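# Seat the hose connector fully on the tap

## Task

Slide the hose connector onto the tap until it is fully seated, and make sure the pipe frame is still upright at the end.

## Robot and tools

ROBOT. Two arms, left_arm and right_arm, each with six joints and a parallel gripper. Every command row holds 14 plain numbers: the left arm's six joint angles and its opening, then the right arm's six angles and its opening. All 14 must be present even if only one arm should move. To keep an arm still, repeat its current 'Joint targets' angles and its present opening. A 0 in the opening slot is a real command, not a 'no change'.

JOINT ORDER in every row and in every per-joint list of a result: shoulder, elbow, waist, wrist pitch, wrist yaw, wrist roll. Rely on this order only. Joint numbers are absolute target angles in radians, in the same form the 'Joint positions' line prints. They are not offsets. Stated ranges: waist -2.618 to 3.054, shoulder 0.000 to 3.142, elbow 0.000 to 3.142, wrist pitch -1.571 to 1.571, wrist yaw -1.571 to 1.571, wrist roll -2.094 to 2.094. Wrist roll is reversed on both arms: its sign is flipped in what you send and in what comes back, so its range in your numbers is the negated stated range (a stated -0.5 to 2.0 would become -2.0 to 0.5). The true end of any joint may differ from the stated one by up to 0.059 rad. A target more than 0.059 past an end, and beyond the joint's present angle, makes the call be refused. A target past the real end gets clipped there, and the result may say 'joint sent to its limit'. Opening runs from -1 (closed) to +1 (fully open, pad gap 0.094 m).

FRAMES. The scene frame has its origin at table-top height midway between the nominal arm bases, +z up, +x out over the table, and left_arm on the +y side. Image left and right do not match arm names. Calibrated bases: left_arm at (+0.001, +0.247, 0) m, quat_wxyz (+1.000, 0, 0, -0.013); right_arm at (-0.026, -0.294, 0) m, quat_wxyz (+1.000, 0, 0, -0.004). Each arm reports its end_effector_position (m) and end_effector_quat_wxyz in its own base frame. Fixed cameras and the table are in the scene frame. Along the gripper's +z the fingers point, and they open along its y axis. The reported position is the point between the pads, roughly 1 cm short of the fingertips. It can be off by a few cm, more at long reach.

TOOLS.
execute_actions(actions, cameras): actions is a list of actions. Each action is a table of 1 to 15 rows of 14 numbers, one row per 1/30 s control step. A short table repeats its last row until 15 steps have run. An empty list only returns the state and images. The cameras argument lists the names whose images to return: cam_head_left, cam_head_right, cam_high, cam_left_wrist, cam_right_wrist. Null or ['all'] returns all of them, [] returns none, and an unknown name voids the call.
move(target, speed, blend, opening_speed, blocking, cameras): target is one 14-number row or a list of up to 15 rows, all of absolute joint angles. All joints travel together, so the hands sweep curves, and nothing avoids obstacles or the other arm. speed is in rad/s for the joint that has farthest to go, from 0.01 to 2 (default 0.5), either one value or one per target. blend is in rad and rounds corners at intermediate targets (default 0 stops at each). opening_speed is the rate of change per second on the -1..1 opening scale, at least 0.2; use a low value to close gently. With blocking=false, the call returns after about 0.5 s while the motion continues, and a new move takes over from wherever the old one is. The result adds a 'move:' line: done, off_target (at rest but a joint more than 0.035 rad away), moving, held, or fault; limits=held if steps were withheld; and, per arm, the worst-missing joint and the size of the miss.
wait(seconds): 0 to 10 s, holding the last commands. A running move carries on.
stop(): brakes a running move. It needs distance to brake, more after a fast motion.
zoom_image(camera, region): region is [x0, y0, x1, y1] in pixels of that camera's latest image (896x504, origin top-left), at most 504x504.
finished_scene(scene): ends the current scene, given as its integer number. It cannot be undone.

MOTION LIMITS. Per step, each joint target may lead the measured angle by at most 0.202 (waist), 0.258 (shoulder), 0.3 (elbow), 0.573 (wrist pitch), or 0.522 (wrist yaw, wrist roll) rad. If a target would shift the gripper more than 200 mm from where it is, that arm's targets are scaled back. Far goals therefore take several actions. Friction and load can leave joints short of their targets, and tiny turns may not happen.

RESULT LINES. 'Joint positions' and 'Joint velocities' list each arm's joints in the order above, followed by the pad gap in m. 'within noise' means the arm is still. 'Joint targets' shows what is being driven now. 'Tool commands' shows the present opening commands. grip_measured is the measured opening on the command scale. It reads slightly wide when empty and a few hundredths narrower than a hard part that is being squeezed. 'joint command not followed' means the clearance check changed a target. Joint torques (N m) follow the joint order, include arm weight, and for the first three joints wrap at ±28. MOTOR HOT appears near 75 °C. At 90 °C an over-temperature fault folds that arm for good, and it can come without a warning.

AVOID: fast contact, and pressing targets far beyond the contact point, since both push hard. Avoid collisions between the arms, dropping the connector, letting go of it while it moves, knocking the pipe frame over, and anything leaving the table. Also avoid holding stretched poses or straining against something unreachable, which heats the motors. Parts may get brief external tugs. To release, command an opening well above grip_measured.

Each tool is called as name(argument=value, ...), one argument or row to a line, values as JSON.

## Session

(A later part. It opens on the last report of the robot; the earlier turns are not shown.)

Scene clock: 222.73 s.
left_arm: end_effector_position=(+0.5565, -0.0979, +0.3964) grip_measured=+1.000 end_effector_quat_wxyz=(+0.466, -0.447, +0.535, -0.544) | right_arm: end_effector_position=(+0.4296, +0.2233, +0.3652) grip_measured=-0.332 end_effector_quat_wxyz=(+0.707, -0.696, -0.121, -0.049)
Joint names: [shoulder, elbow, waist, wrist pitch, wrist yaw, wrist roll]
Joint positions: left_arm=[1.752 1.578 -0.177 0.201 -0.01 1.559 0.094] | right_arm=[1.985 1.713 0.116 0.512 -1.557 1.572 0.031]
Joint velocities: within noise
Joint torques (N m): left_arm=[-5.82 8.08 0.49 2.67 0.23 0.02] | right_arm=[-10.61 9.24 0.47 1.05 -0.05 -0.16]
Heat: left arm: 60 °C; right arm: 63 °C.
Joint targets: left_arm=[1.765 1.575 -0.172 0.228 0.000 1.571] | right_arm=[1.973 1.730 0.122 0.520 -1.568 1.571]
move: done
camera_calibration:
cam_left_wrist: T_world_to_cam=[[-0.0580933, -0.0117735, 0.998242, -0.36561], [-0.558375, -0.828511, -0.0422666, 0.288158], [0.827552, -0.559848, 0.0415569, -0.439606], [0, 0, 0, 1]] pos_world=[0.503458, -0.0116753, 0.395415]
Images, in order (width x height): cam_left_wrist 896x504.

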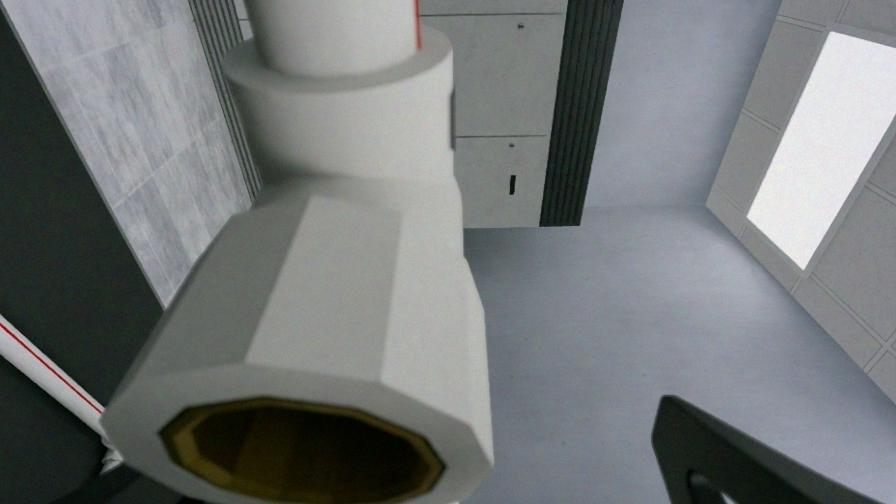

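move(
  target=[1.810,1.583,-0.202,0.24,0,1.571,1,1.973,1.730,0.122,0.52,-1.568,1.571,-0.9],
  speed=0.15,
)

Scene clock: 228.63 s.
left_arm: end_effector_position=(+0.5662, -0.1118, +0.3750) grip_measured=+1.000 end_effector_quat_wxyz=(+0.453, -0.449, +0.549, -0.541) | right_arm: end_effector_position=(+0.4296, +0.2233, +0.3652) grip_measured=-0.332 end_effector_quat_wxyz=(+0.707, -0.696, -0.121, -0.049)
Joint names: [shoulder, elbow, waist, wrist pitch, wrist yaw, wrist roll]
Joint positions: left_arm=[1.796 1.578 -0.198 0.213 -0.01 1.559 0.094] | right_arm=[1.985 1.713 0.116 0.512 -1.557 1.572 0.031]
Joint velocities: within noise
Joint torques (N m): left_arm=[-6.13 8.83 -0.35 2.68 0.22 0.02] | right_arm=[-10.58 9.22 0.49 1.05 -0.05 -0.16]
Heat: left arm: 61 °C; right arm: 63 °C.
Joint targets: left_arm=[1.810 1.583 -0.202 0.240 0.000 1.571] | right_arm=[1.973 1.730 0.122 0.520 -1.568 1.571]
move: done
camera_calibration:
cam_left_wrist: T_world_to_cam=[[-0.0269438, -0.0168552, 0.999495, -0.362537], [-0.576758, -0.816389, -0.0293152, 0.288048], [0.81647, -0.577257, 0.0122753, -0.439145], [0, 0, 0, 1]] pos_world=[0.514915, -0.0244506, 0.376188]
cam_right_wrist: T_world_to_cam=[[-0.225811, -0.0448137, 0.97314, -0.249601], [0.926142, -0.319666, 0.200185, -0.357538], [0.302108, 0.94647, 0.113688, -0.296453], [0, 0, 0, 1]] pos_world=[0.364329, 0.155106, 0.348174]

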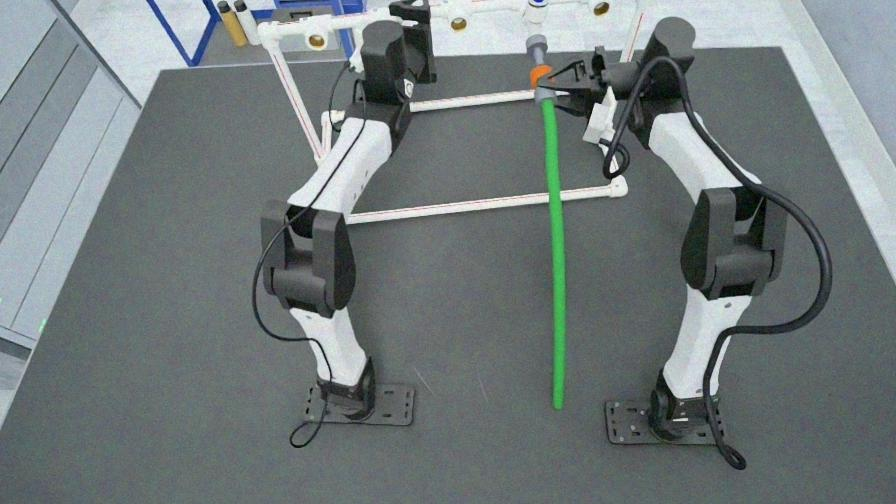

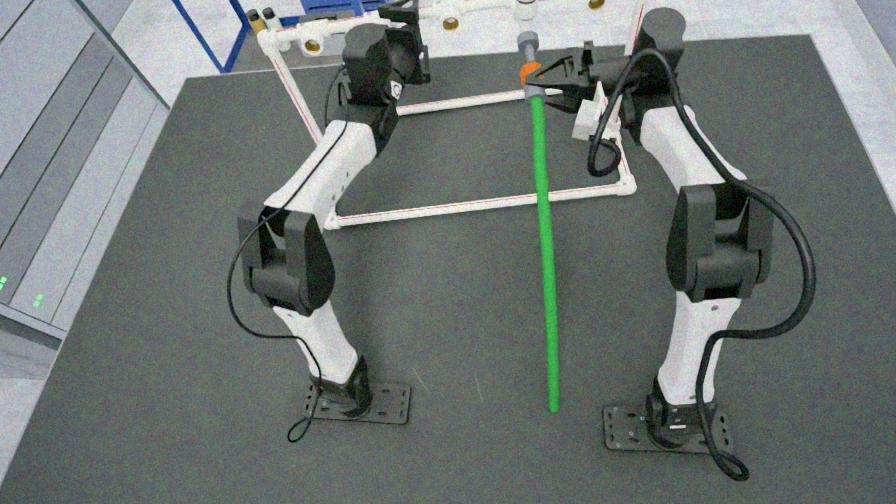

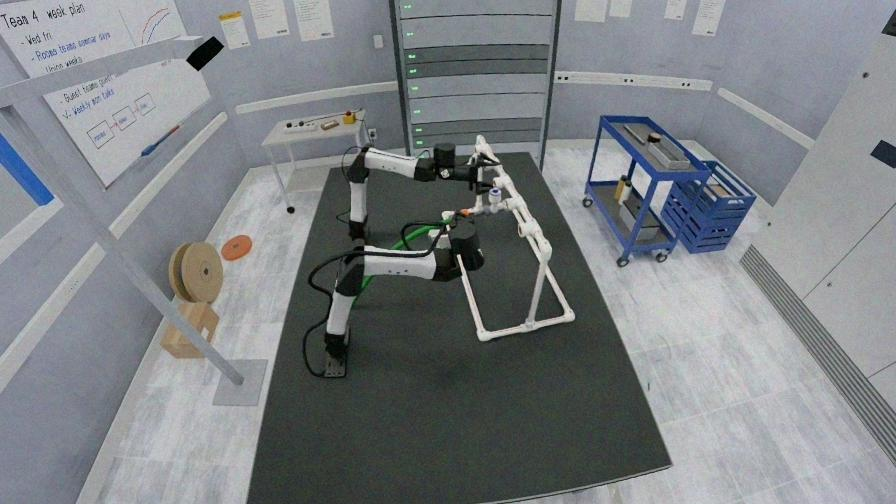

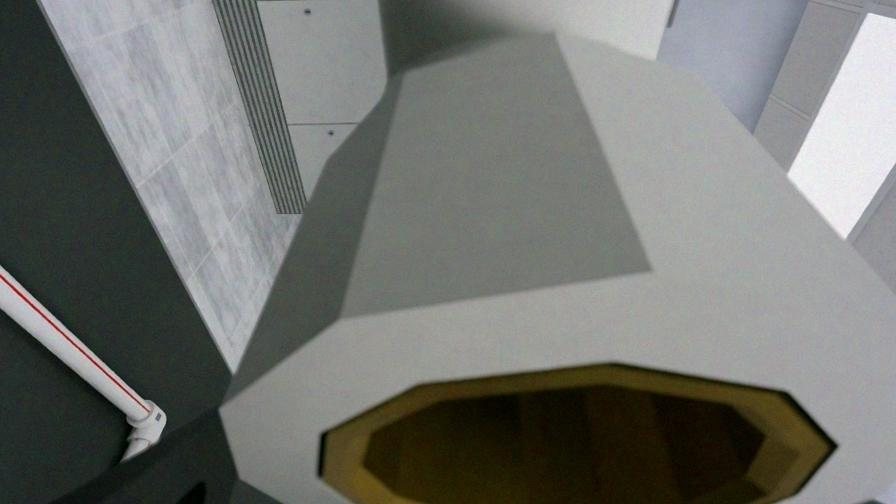

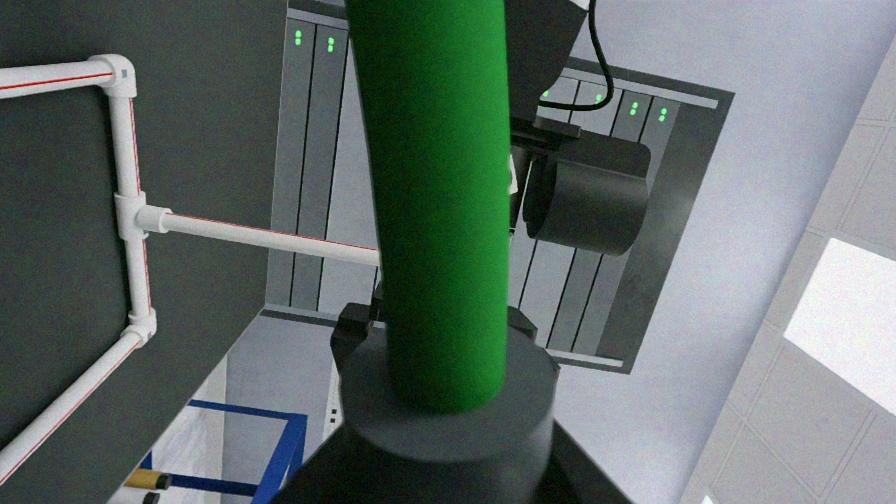

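move(
  target=[1.772,1.583,-0.174,0.236,0,1.571,1,1.973,1.730,0.122,0.52,-1.568,1.571,-0.9],
  speed=0.15,
  cameras=["cam_left_wrist"],
)

zoom_image(
  camera="cam_left_wrist",
  region=[200, 0, 700, 504],
)

Scene clock: 234.83 s.
left_arm: end_effector_position=(+0.5682, -0.1008, +0.3752) grip_measured=+1.000 end_effector_quat_wxyz=(+0.458, -0.454, +0.544, -0.536) | right_arm: end_effector_position=(+0.4296, +0.2233, +0.3652) grip_measured=-0.332 end_effector_quat_wxyz=(+0.707, -0.696, -0.121, -0.049)
Joint names: [shoulder, elbow, waist, wrist pitch, wrist yaw, wrist roll]
Joint positions: left_arm=[1.796 1.578 -0.178 0.214 -0.01 1.559 0.094] | right_arm=[1.985 1.713 0.116 0.512 -1.557 1.572 0.031]
Joint velocities: within noise
Joint torques (N m): left_arm=[-9.11 8.8 0.32 2.63 0.2 0.03] | right_arm=[-10.59 9.22 0.49 1.06 -0.05 -0.16]
Heat: left arm: 60 °C; right arm: 64 °C.
Joint targets: left_arm=[1.772 1.583 -0.174 0.236 0.000 1.571] | right_arm=[1.973 1.730 0.122 0.520 -1.568 1.571]
move: done
camera_calibration:
cam_left_wrist: T_world_to_cam=[[-0.0273612, -0.0172408, 0.999477, -0.362277], [-0.560745, -0.827458, -0.0296242, 0.288157], [0.827536, -0.561262, 0.0129726, -0.439404], [0, 0, 0, 1]] pos_world=[0.515293, -0.0144288, 0.376325]
Images, in order (width x height): cam_left_wrist 896x504.

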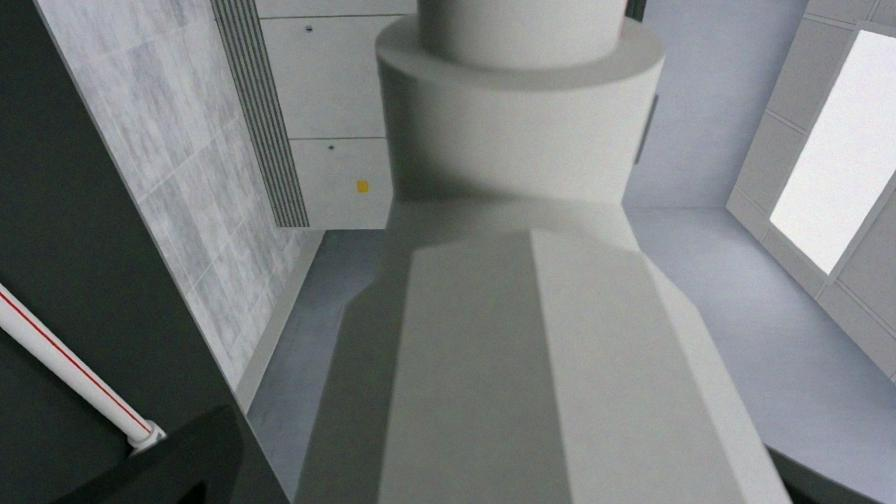

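Scaled by 1.000.

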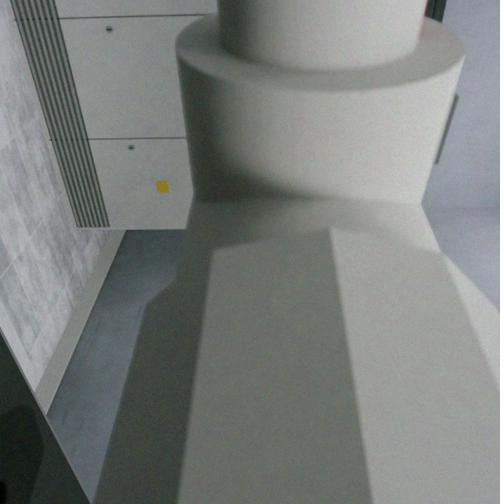

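move(
  target=[1.79,1.63,-0.174,0.236,0,1.571,1,1.973,1.730,0.122,0.52,-1.568,1.571,-0.9],
  speed=0.15,
  cameras=["cam_left_wrist"],
)

Scene clock: 238.30 s.
left_arm: end_effector_position=(+0.5680, -0.1007, +0.3862) grip_measured=+1.000 end_effector_quat_wxyz=(+0.464, -0.449, +0.538, -0.543) | right_arm: end_effector_position=(+0.4296, +0.2233, +0.3652) grip_measured=-0.332 end_effector_quat_wxyz=(+0.707, -0.696, -0.121, -0.049)
Joint names: [shoulder, elbow, waist, wrist pitch, wrist yaw, wrist roll]
Joint positions: left_arm=[1.796 1.599 -0.178 0.216 -0.01 1.559 0.094] | right_arm=[1.985 1.713 0.116 0.512 -1.557 1.572 0.031]
Joint velocities: within noise
Joint torques (N m): left_arm=[-7.73 11.3 0.29 2.6 0.22 0.04] | right_arm=[-10.59 9.22 0.46 1.06 -0.04 -0.16]
Heat: left arm: 61 °C; right arm: 64 °C.
Joint targets: left_arm=[1.790 1.630 -0.174 0.236 0.000 1.571] | right_arm=[1.973 1.730 0.122 0.520 -1.568 1.571]
move: done
camera_calibration:
cam_left_wrist: T_world_to_cam=[[-0.0498665, -0.0131821, 0.998669, -0.359785], [-0.559973, -0.827598, -0.0388851, 0.291521], [0.827009, -0.561167, 0.0338878, -0.447119], [0, 0, 0, 1]] pos_world=[0.515074, -0.0143894, 0.385794]
Images, in order (width x height): cam_left_wrist 896x504.

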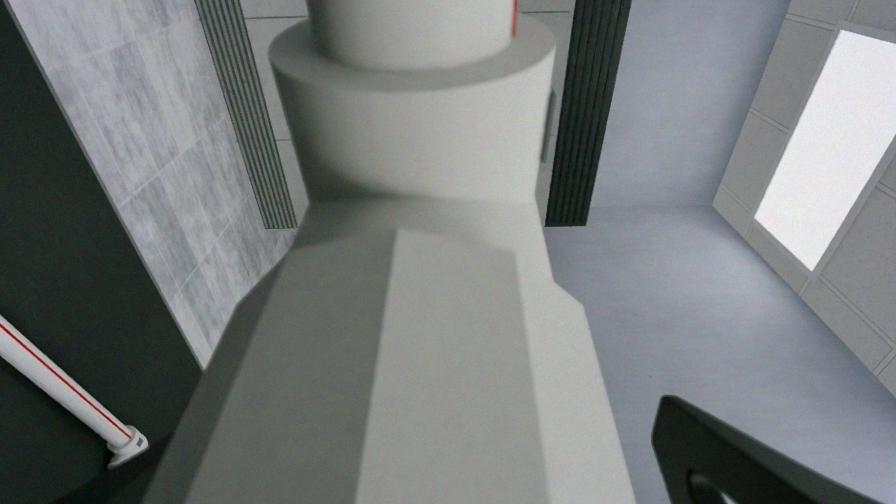

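move(
  target=[1.79,1.63,-0.174,0.236,0,1.571,-0.9,1.973,1.730,0.122,0.52,-1.568,1.571,-0.9],
  opening_speed=0.4,
)

zoom_image(
  camera="cam_head_left",
  region=[490, 10, 620, 140],
)

zoom_image(
  camera="cam_head_right",
  region=[480, 10, 610, 140],
)

zoom_image(
  camera="cam_high",
  region=[420, 130, 560, 270],
)

Scene clock: 245.87 s.
left_arm: end_effector_position=(+0.5680, -0.1012, +0.3842) grip_measured=-0.898 end_effector_quat_wxyz=(+0.459, -0.452, +0.539, -0.543) | right_arm: end_effector_position=(+0.4296, +0.2233, +0.3652) grip_measured=-0.332 end_effector_quat_wxyz=(+0.707, -0.696, -0.121, -0.049)
Joint names: [shoulder, elbow, waist, wrist pitch, wrist yaw, wrist roll]
Joint positions: left_arm=[1.796 1.599 -0.178 0.208 -0.007 1.568 0.005] | right_arm=[1.985 1.713 0.116 0.512 -1.557 1.572 0.031]
Joint velocities: within noise
Joint torques (N m): left_arm=[-7.69 11.28 0.38 2.7 0.2 -0.08] | right_arm=[-10.56 9.22 0.47 1.05 -0.05 -0.16]
Heat: left arm: 62 °C; right arm: 65 °C.
Joint targets: left_arm=[1.790 1.630 -0.174 0.236 0.000 1.571] | right_arm=[1.973 1.730 0.122 0.520 -1.568 1.571]
move: done
camera_calibration:
cam_left_wrist: T_world_to_cam=[[-0.0404775, -0.00550062, 0.999165, -0.362573], [-0.562602, -0.826275, -0.0273406, 0.28823], [0.825736, -0.56324, 0.0303509, -0.445396], [0, 0, 0, 1]] pos_world=[0.515262, -0.0147022, 0.383669]
cam_right_wrist: T_world_to_cam=[[-0.225811, -0.0448137, 0.97314, -0.249601], [0.926142, -0.319666, 0.200185, -0.357538], [0.302108, 0.94647, 0.113688, -0.296453], [0, 0, 0, 1]] pos_world=[0.364329, 0.155106, 0.348174]

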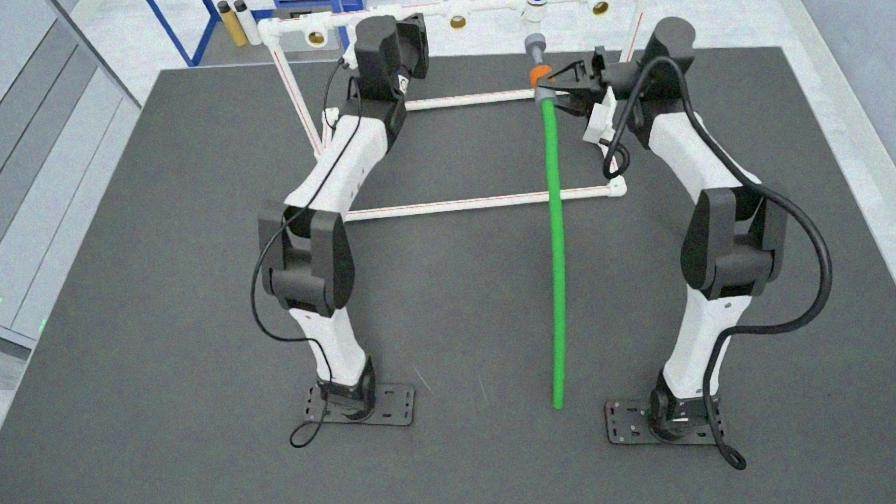

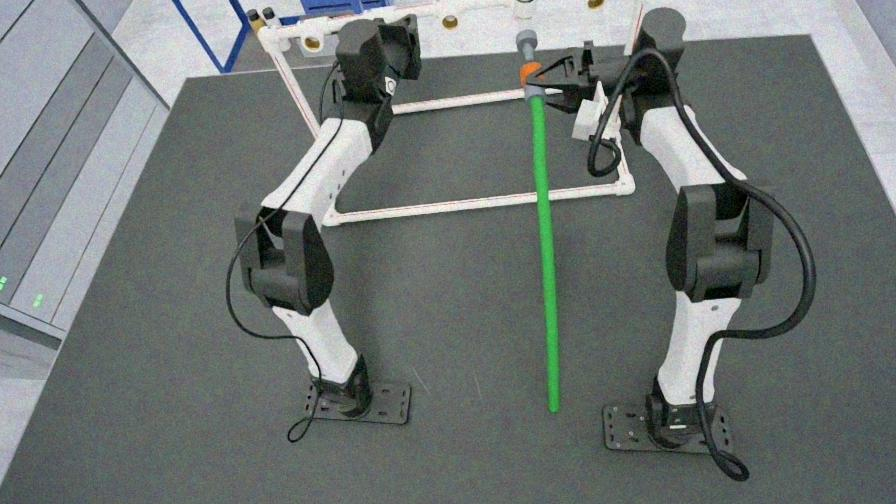

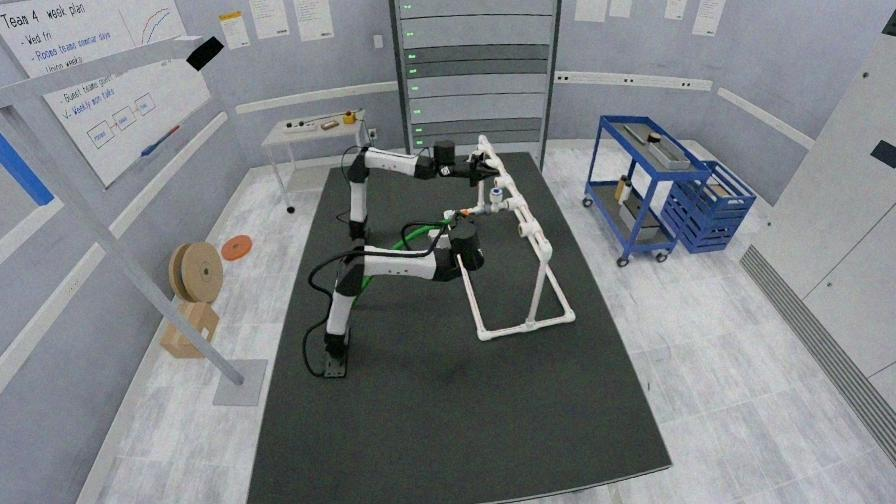

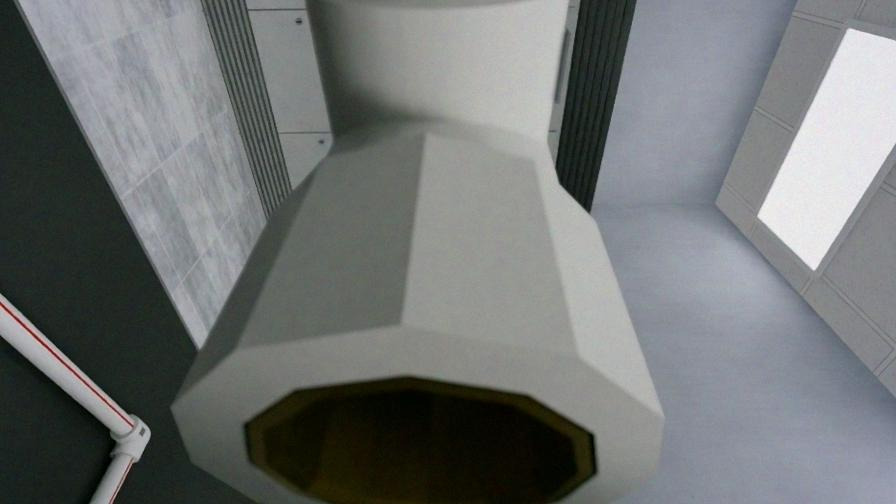

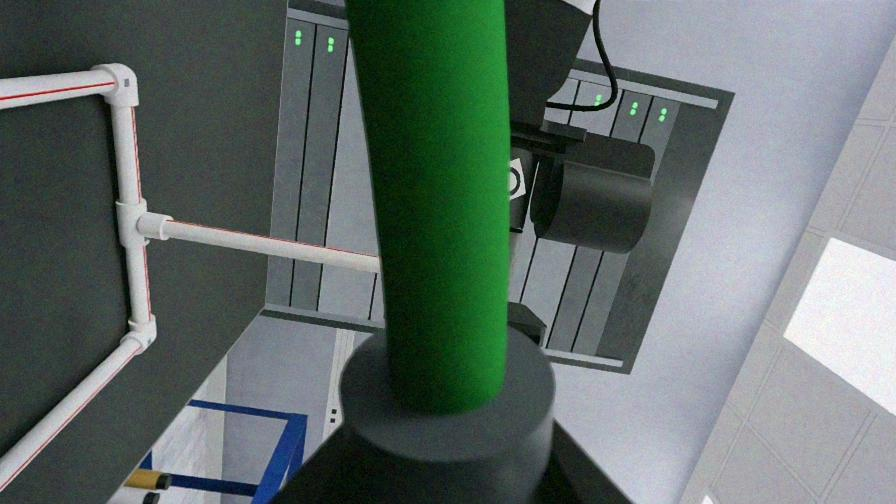

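Scaled by 3.877 from the camera's 896x504 image, which has a finer 1280x720 frame.

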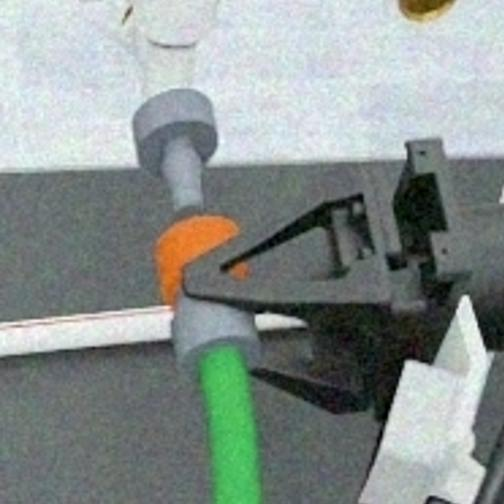

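Scaled by 3.877 from the camera's 896x504 image, which has a finer 1280x720 frame.

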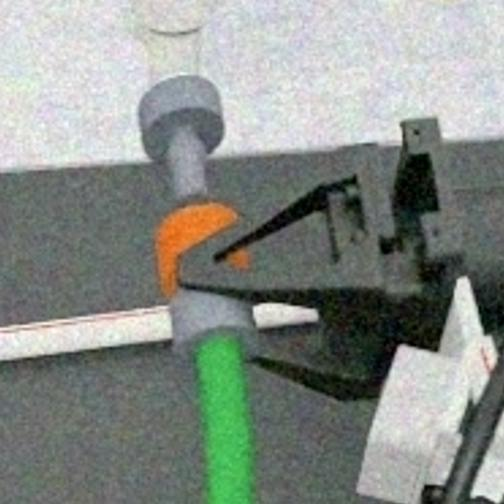

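Scaled by 3.600 from the camera's 896x504 image, which has a finer 1280x720 frame.

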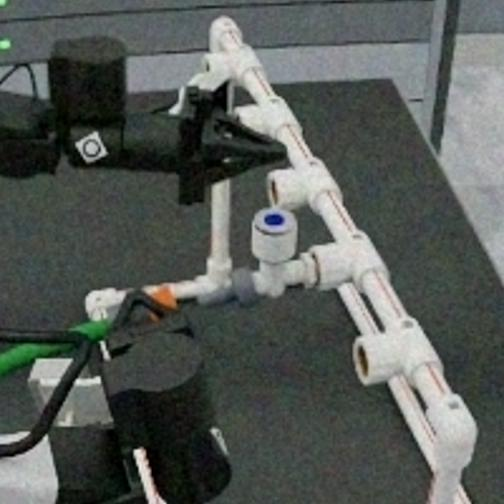

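move(
  target=[
    [1.79,1.63,-0.174,0.236,0,1.571,1,1.973,1.730,0.122,0.52,-1.568,1.571,-0.9],
    [1.897,1.753,-0.169,0.19,0,1.571,1,1.973,1.730,0.122,0.52,-1.568,1.571,-0.9],
  ],
  speed=0.15,
  opening_speed=0.8,
  cameras=["cam_left_wrist","cam_head_left","cam_high"],
)

zoom_image(
  camera="cam_high",
  region=[420, 130, 560, 270],
)

Scene clock: 254.47 s.
left_arm: end_effector_position=(+0.5886, -0.1028, +0.3924) grip_measured=+0.999 end_effector_quat_wxyz=(+0.464, -0.449, +0.533, -0.547) | right_arm: end_effector_position=(+0.4296, +0.2233, +0.3652) grip_measured=-0.332 end_effector_quat_wxyz=(+0.707, -0.696, -0.121, -0.049)
Joint names: [shoulder, elbow, waist, wrist pitch, wrist yaw, wrist roll]
Joint positions: left_arm=[1.88 1.719 -0.175 0.19 -0.008 1.568 0.094] | right_arm=[1.985 1.713 0.116 0.512 -1.557 1.572 0.031]
Joint velocities: within noise
Joint torques (N m): left_arm=[-6.43 11.45 0.46 2.34 0.19 -0.09] | right_arm=[-10.61 9.22 0.49 1.05 -0.05 -0.16]
Heat: left arm: 64 °C; right arm: 66 °C.
Joint targets: left_arm=[1.897 1.753 -0.169 0.190 0.000 1.571] | right_arm=[1.973 1.730 0.122 0.520 -1.568 1.571]
move: done
camera_calibration:
cam_left_wrist: T_world_to_cam=[[-0.0595892, -0.00226823, 0.99822, -0.357965], [-0.558847, -0.828522, -0.0352433, 0.299428], [0.827127, -0.559952, 0.0481034, -0.471024], [0, 0, 0, 1]] pos_world=[0.5356, -0.0164799, 0.390539]
Images, in order (width x height): cam_head_left 896x504, cam_high 896x504, cam_left_wrist 896x504.

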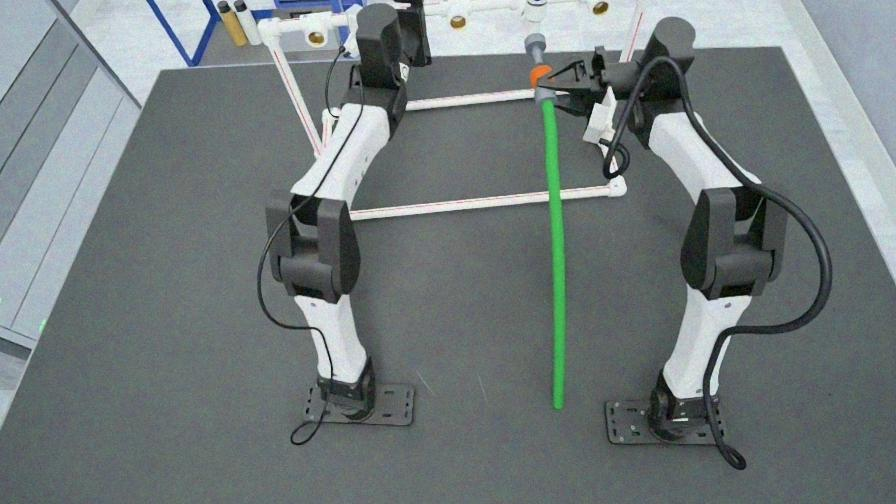

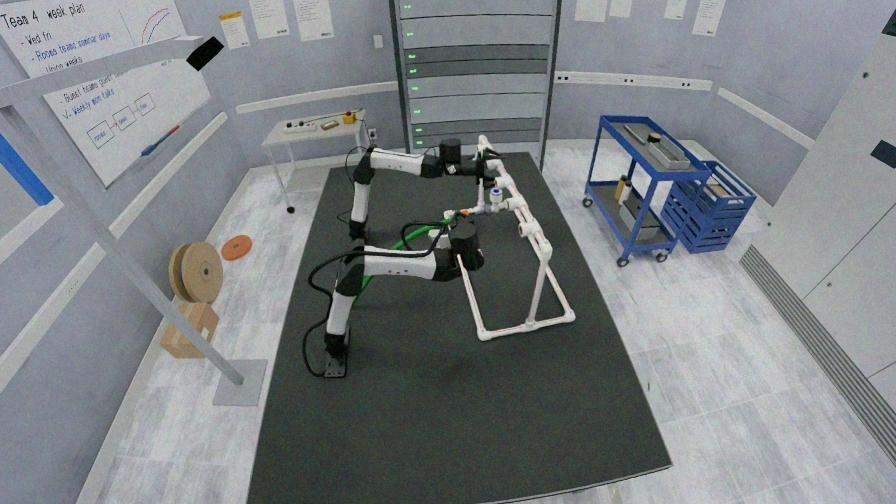

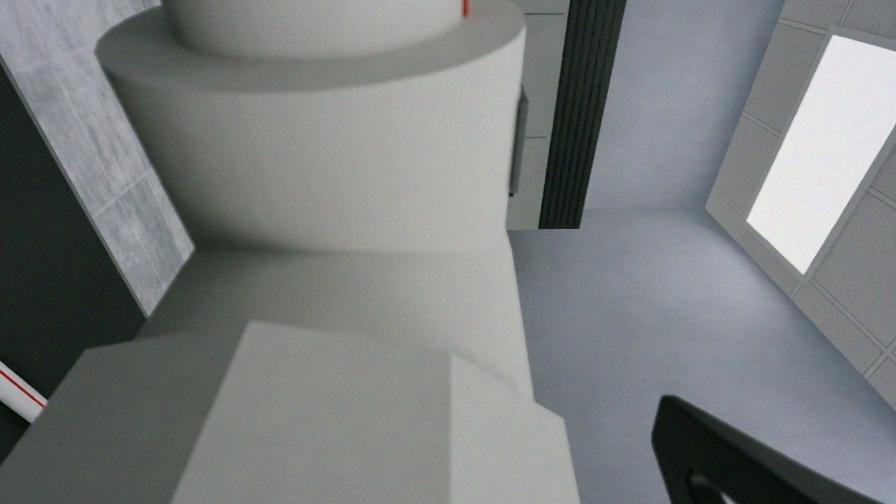

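Scaled by 3.600 from the camera's 896x504 image, which has a finer 1280x720 frame.

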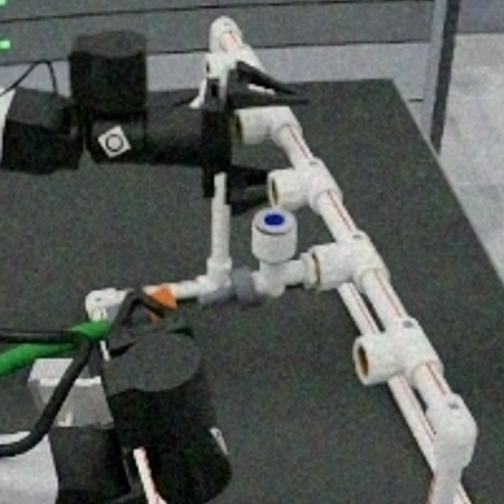

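move(
  target=[
    [1.897,1.70,-0.169,0.195,0,1.571,1,1.973,1.730,0.122,0.52,-1.568,1.571,-0.9],
    [1.897,1.70,-0.169,0.195,0,1.571,-0.9,1.973,1.730,0.122,0.52,-1.568,1.571,-0.9],
  ],
  speed=0.15,
  opening_speed=0.4,
)

zoom_image(
  camera="cam_head_left",
  region=[490, 10, 620, 140],
)

zoom_image(
  camera="cam_head_right",
  region=[480, 10, 610, 140],
)

zoom_image(
  camera="cam_high",
  region=[420, 130, 560, 270],
)

Scene clock: 289.23 s.
left_arm: end_effector_position=(+0.5891, -0.1024, +0.3837) grip_measured=-0.591 end_effector_quat_wxyz=(+0.457, -0.457, +0.534, -0.545) | right_arm: end_effector_position=(+0.4296, +0.2233, +0.3652) grip_measured=-0.332 end_effector_quat_wxyz=(+0.707, -0.696, -0.121, -0.049)
Joint names: [shoulder, elbow, waist, wrist pitch, wrist yaw, wrist roll]
Joint positions: left_arm=[1.88 1.703 -0.175 0.189 -0.01 1.582 0.019] | right_arm=[1.985 1.713 0.116 0.512 -1.557 1.572 0.031]
Joint velocities: within noise
Joint torques (N m): left_arm=[-6.41 8.12 0.46 2.43 0.23 -0.23] | right_arm=[-10.58 9.22 0.47 1.05 -0.05 -0.16]
Heat: left arm: 66 °C; right arm: 68 °C.
Joint targets: left_arm=[1.897 1.700 -0.169 0.195 0.000 1.571] | right_arm=[1.973 1.730 0.122 0.520 -1.568 1.571]
move: done
camera_calibration:
cam_left_wrist: T_world_to_cam=[[-0.0396231, 0.00845115, 0.999179, -0.360354], [-0.55738, -0.83012, -0.0150821, 0.290937], [0.829311, -0.55752, 0.0376025, -0.467784], [0, 0, 0, 1]] pos_world=[0.535823, -0.0162412, 0.382036]
cam_right_wrist: T_world_to_cam=[[-0.225811, -0.0448137, 0.97314, -0.249601], [0.926142, -0.319666, 0.200185, -0.357538], [0.302108, 0.94647, 0.113688, -0.296453], [0, 0, 0, 1]] pos_world=[0.364329, 0.155106, 0.348174]

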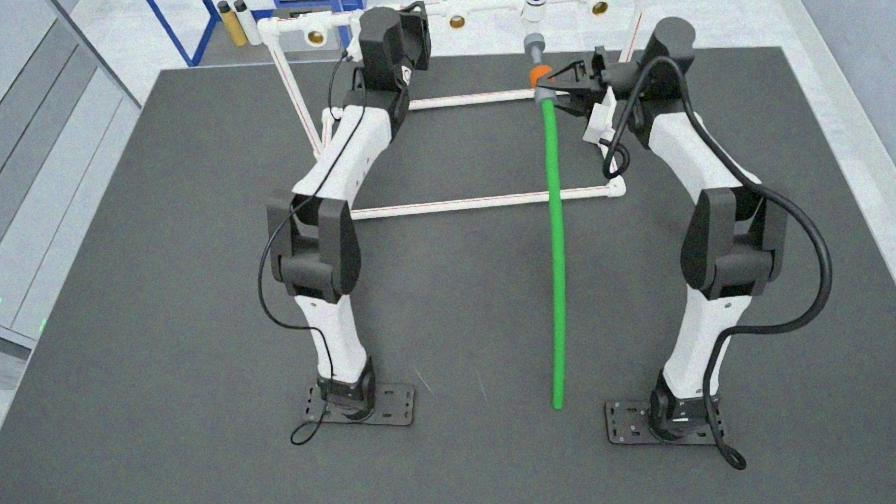

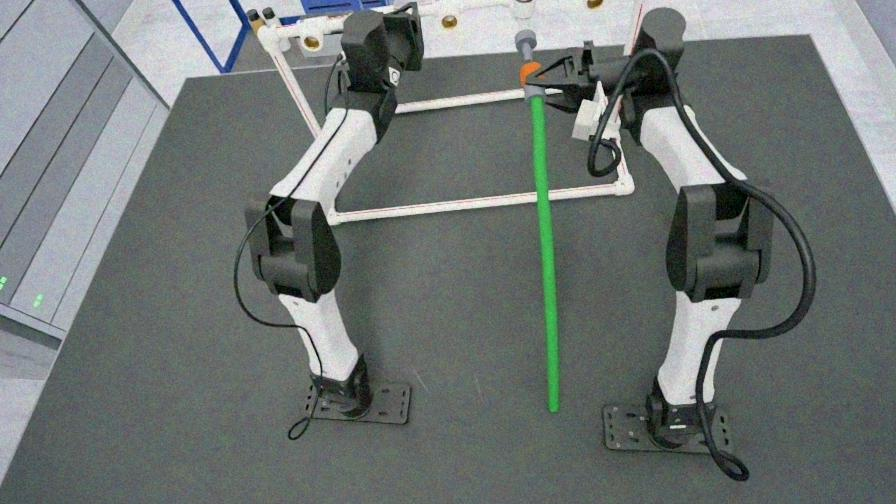

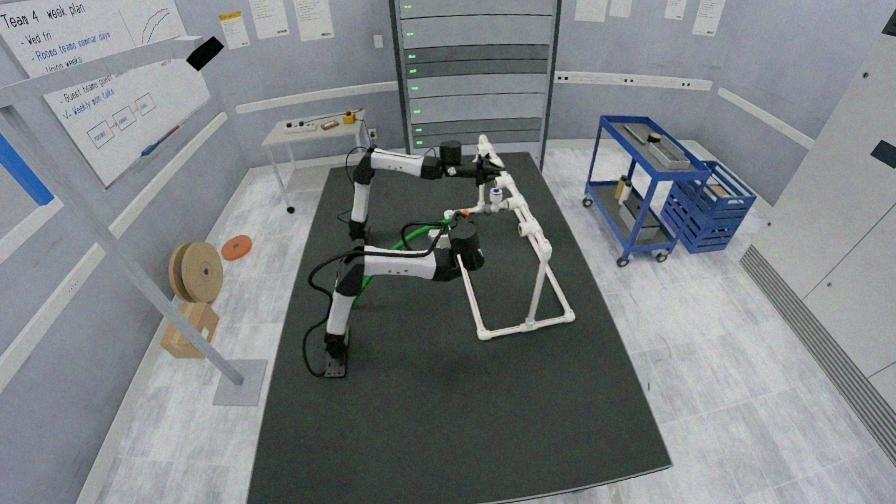

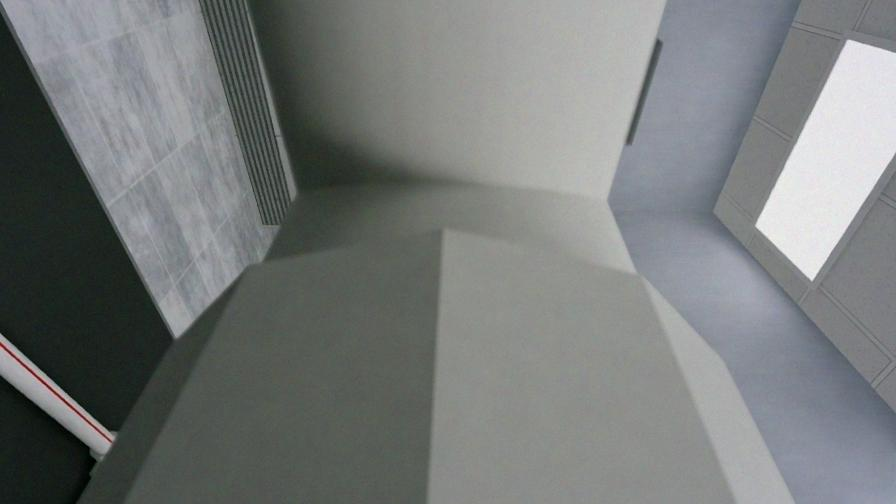

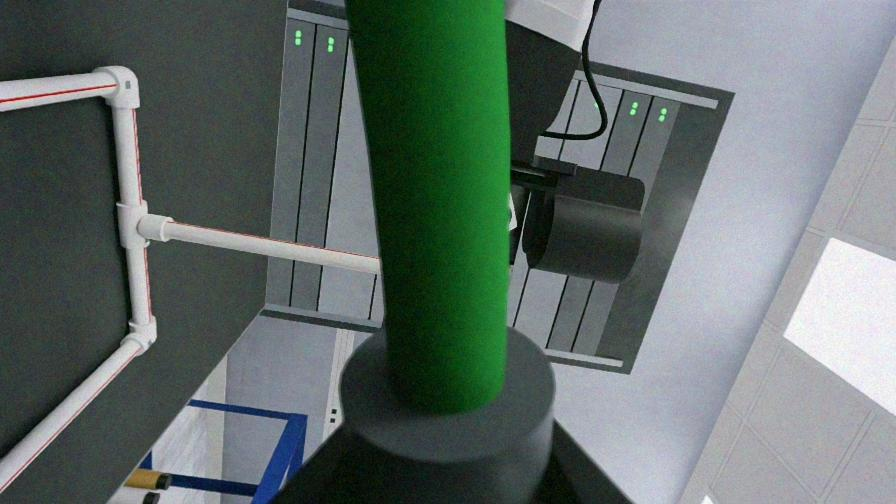

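Scaled by 3.877 from the camera's 896x504 image, which has a finer 1280x720 frame.

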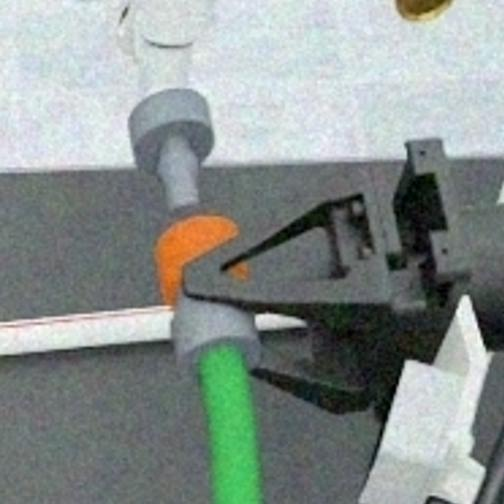

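Scaled by 3.877 from the camera's 896x504 image, which has a finer 1280x720 frame.

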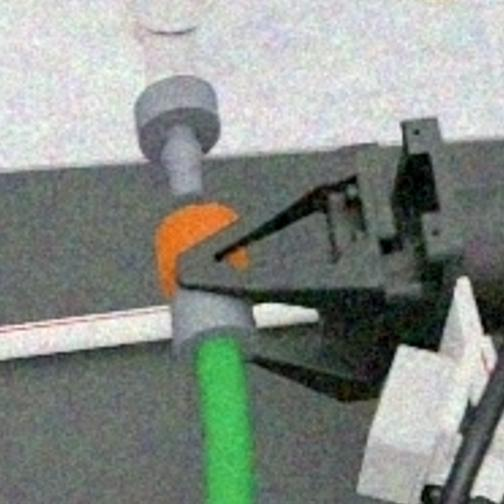

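Scaled by 3.600 from the camera's 896x504 image, which has a finer 1280x720 frame.

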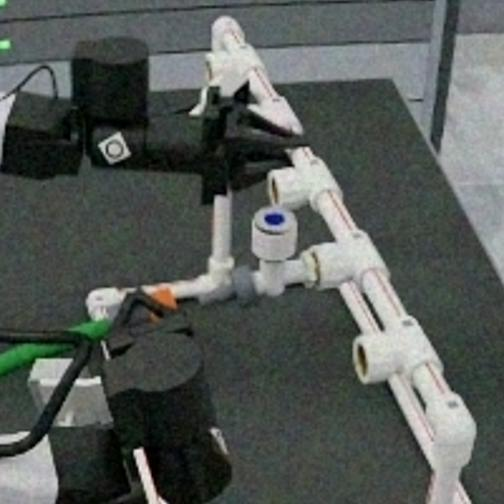

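move(
  target=[
    [1.897,1.70,-0.169,0.195,0,1.571,-0.9,1.999,1.752,0.1315,0.52,-1.568,1.571,-0.9],
    [1.897,1.70,-0.169,0.195,0,1.571,-0.9,2.048,1.842,0.1315,0.484,-1.568,1.571,-0.9],
  ],
  speed=0.1,
  cameras=["cam_head_left","cam_high","cam_head_right"],
)

zoom_image(
  camera="cam_head_left",
  region=[490, 10, 620, 140],
)

zoom_image(
  camera="cam_head_right",
  region=[480, 10, 610, 140],
)

zoom_image(
  camera="cam_high",
  region=[440, 180, 520, 240],
)

Scene clock: 300.77 s.
left_arm: end_effector_position=(+0.5891, -0.1024, +0.3837) grip_measured=-0.591 end_effector_quat_wxyz=(+0.457, -0.457, +0.534, -0.545) | right_arm: end_effector_position=(+0.4407, +0.2287, +0.3688) grip_measured=-0.332 end_effector_quat_wxyz=(+0.706, -0.694, -0.132, -0.050)
Joint names: [shoulder, elbow, waist, wrist pitch, wrist yaw, wrist roll]
Joint positions: left_arm=[1.88 1.703 -0.175 0.189 -0.01 1.582 0.019] | right_arm=[2.045 1.81 0.125 0.492 -1.562 1.572 0.031]
Joint velocities: within noise
Joint torques (N m): left_arm=[-6.39 8.06 0.49 2.42 0.22 -0.22] | right_arm=[-9.76 10.74 0.55 0.91 0.03 -0.15]
Heat: left arm: 65 °C; right arm: 68 °C.
Joint targets: left_arm=[1.897 1.700 -0.169 0.195 0.000 1.571] | right_arm=[2.048 1.842 0.132 0.484 -1.568 1.571]
move: done
Images, in order (width x height): cam_head_left 896x504, cam_head_right 896x504, cam_high 896x504.

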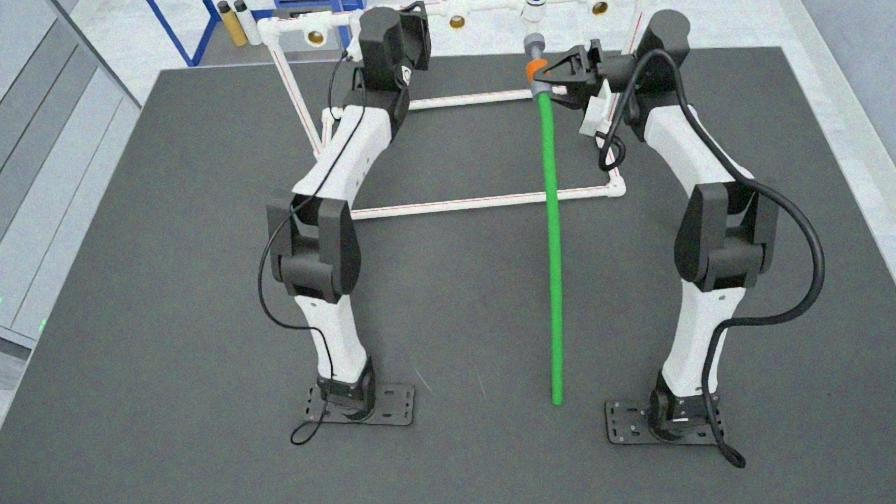

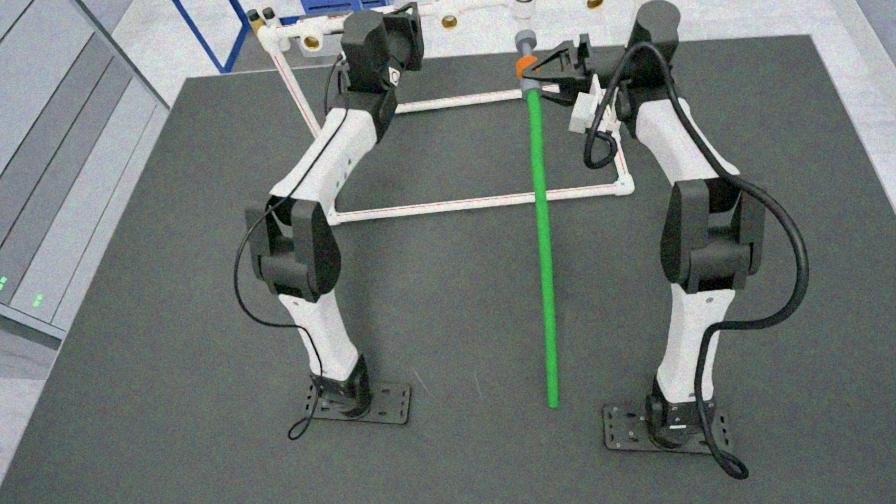

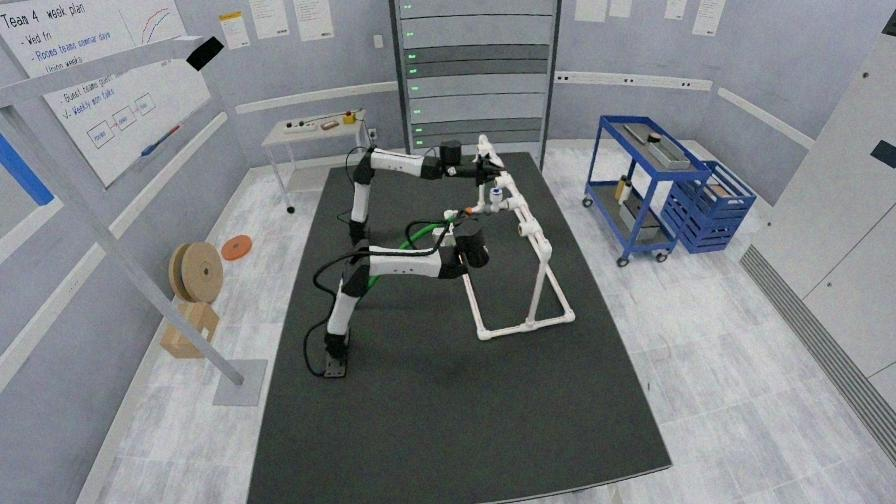

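Scaled by 3.877 from the camera's 896x504 image, which has a finer 1280x720 frame.

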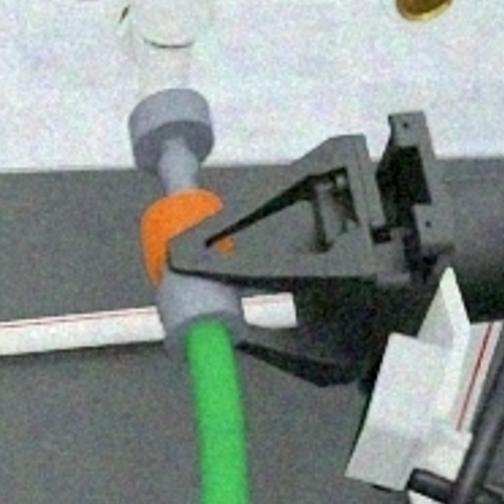

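Scaled by 3.877 from the camera's 896x504 image, which has a finer 1280x720 frame.

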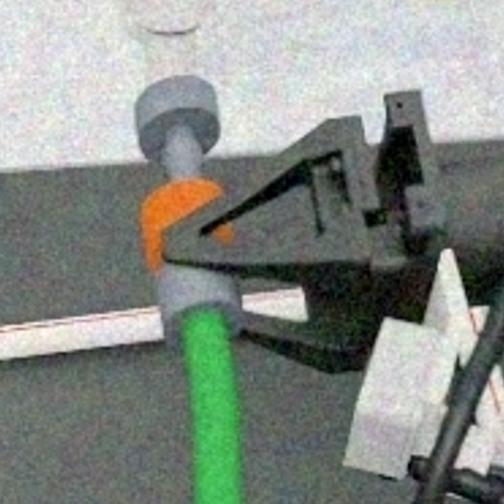

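Scaled by 6.300 from the camera's 896x504 image, which has a finer 1280x720 frame.

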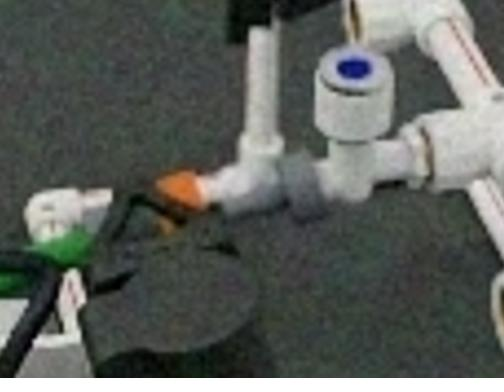

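move(
  target=[1.897,1.70,-0.169,0.195,0,1.571,-0.9,2.048,1.797,0.1315,0.484,-1.568,1.571,-0.9],
  speed=0.1,
  cameras=[],
)

Scene clock: 304.40 s.
left_arm: end_effector_position=(+0.5891, -0.1024, +0.3837) grip_measured=-0.591 end_effector_quat_wxyz=(+0.457, -0.457, +0.534, -0.545) | right_arm: end_effector_position=(+0.4410, +0.2287, +0.3645) grip_measured=-0.332 end_effector_quat_wxyz=(+0.706, -0.695, -0.126, -0.045)
Joint names: [shoulder, elbow, waist, wrist pitch, wrist yaw, wrist roll]
Joint positions: left_arm=[1.88 1.703 -0.175 0.189 -0.01 1.582 0.019] | right_arm=[2.045 1.797 0.125 0.489 -1.562 1.572 0.031]
Joint velocities: within noise
Joint torques (N m): left_arm=[-6.35 8.09 0.49 2.43 0.22 -0.21] | right_arm=[-9.76 7.47 0.53 0.92 0.02 -0.15]
Heat: left arm: 64 °C; right arm: 67 °C.
Joint targets: left_arm=[1.897 1.700 -0.169 0.195 0.000 1.571] | right_arm=[2.048 1.797 0.132 0.484 -1.568 1.571]
move: done
No camera images: "cameras" was empty.


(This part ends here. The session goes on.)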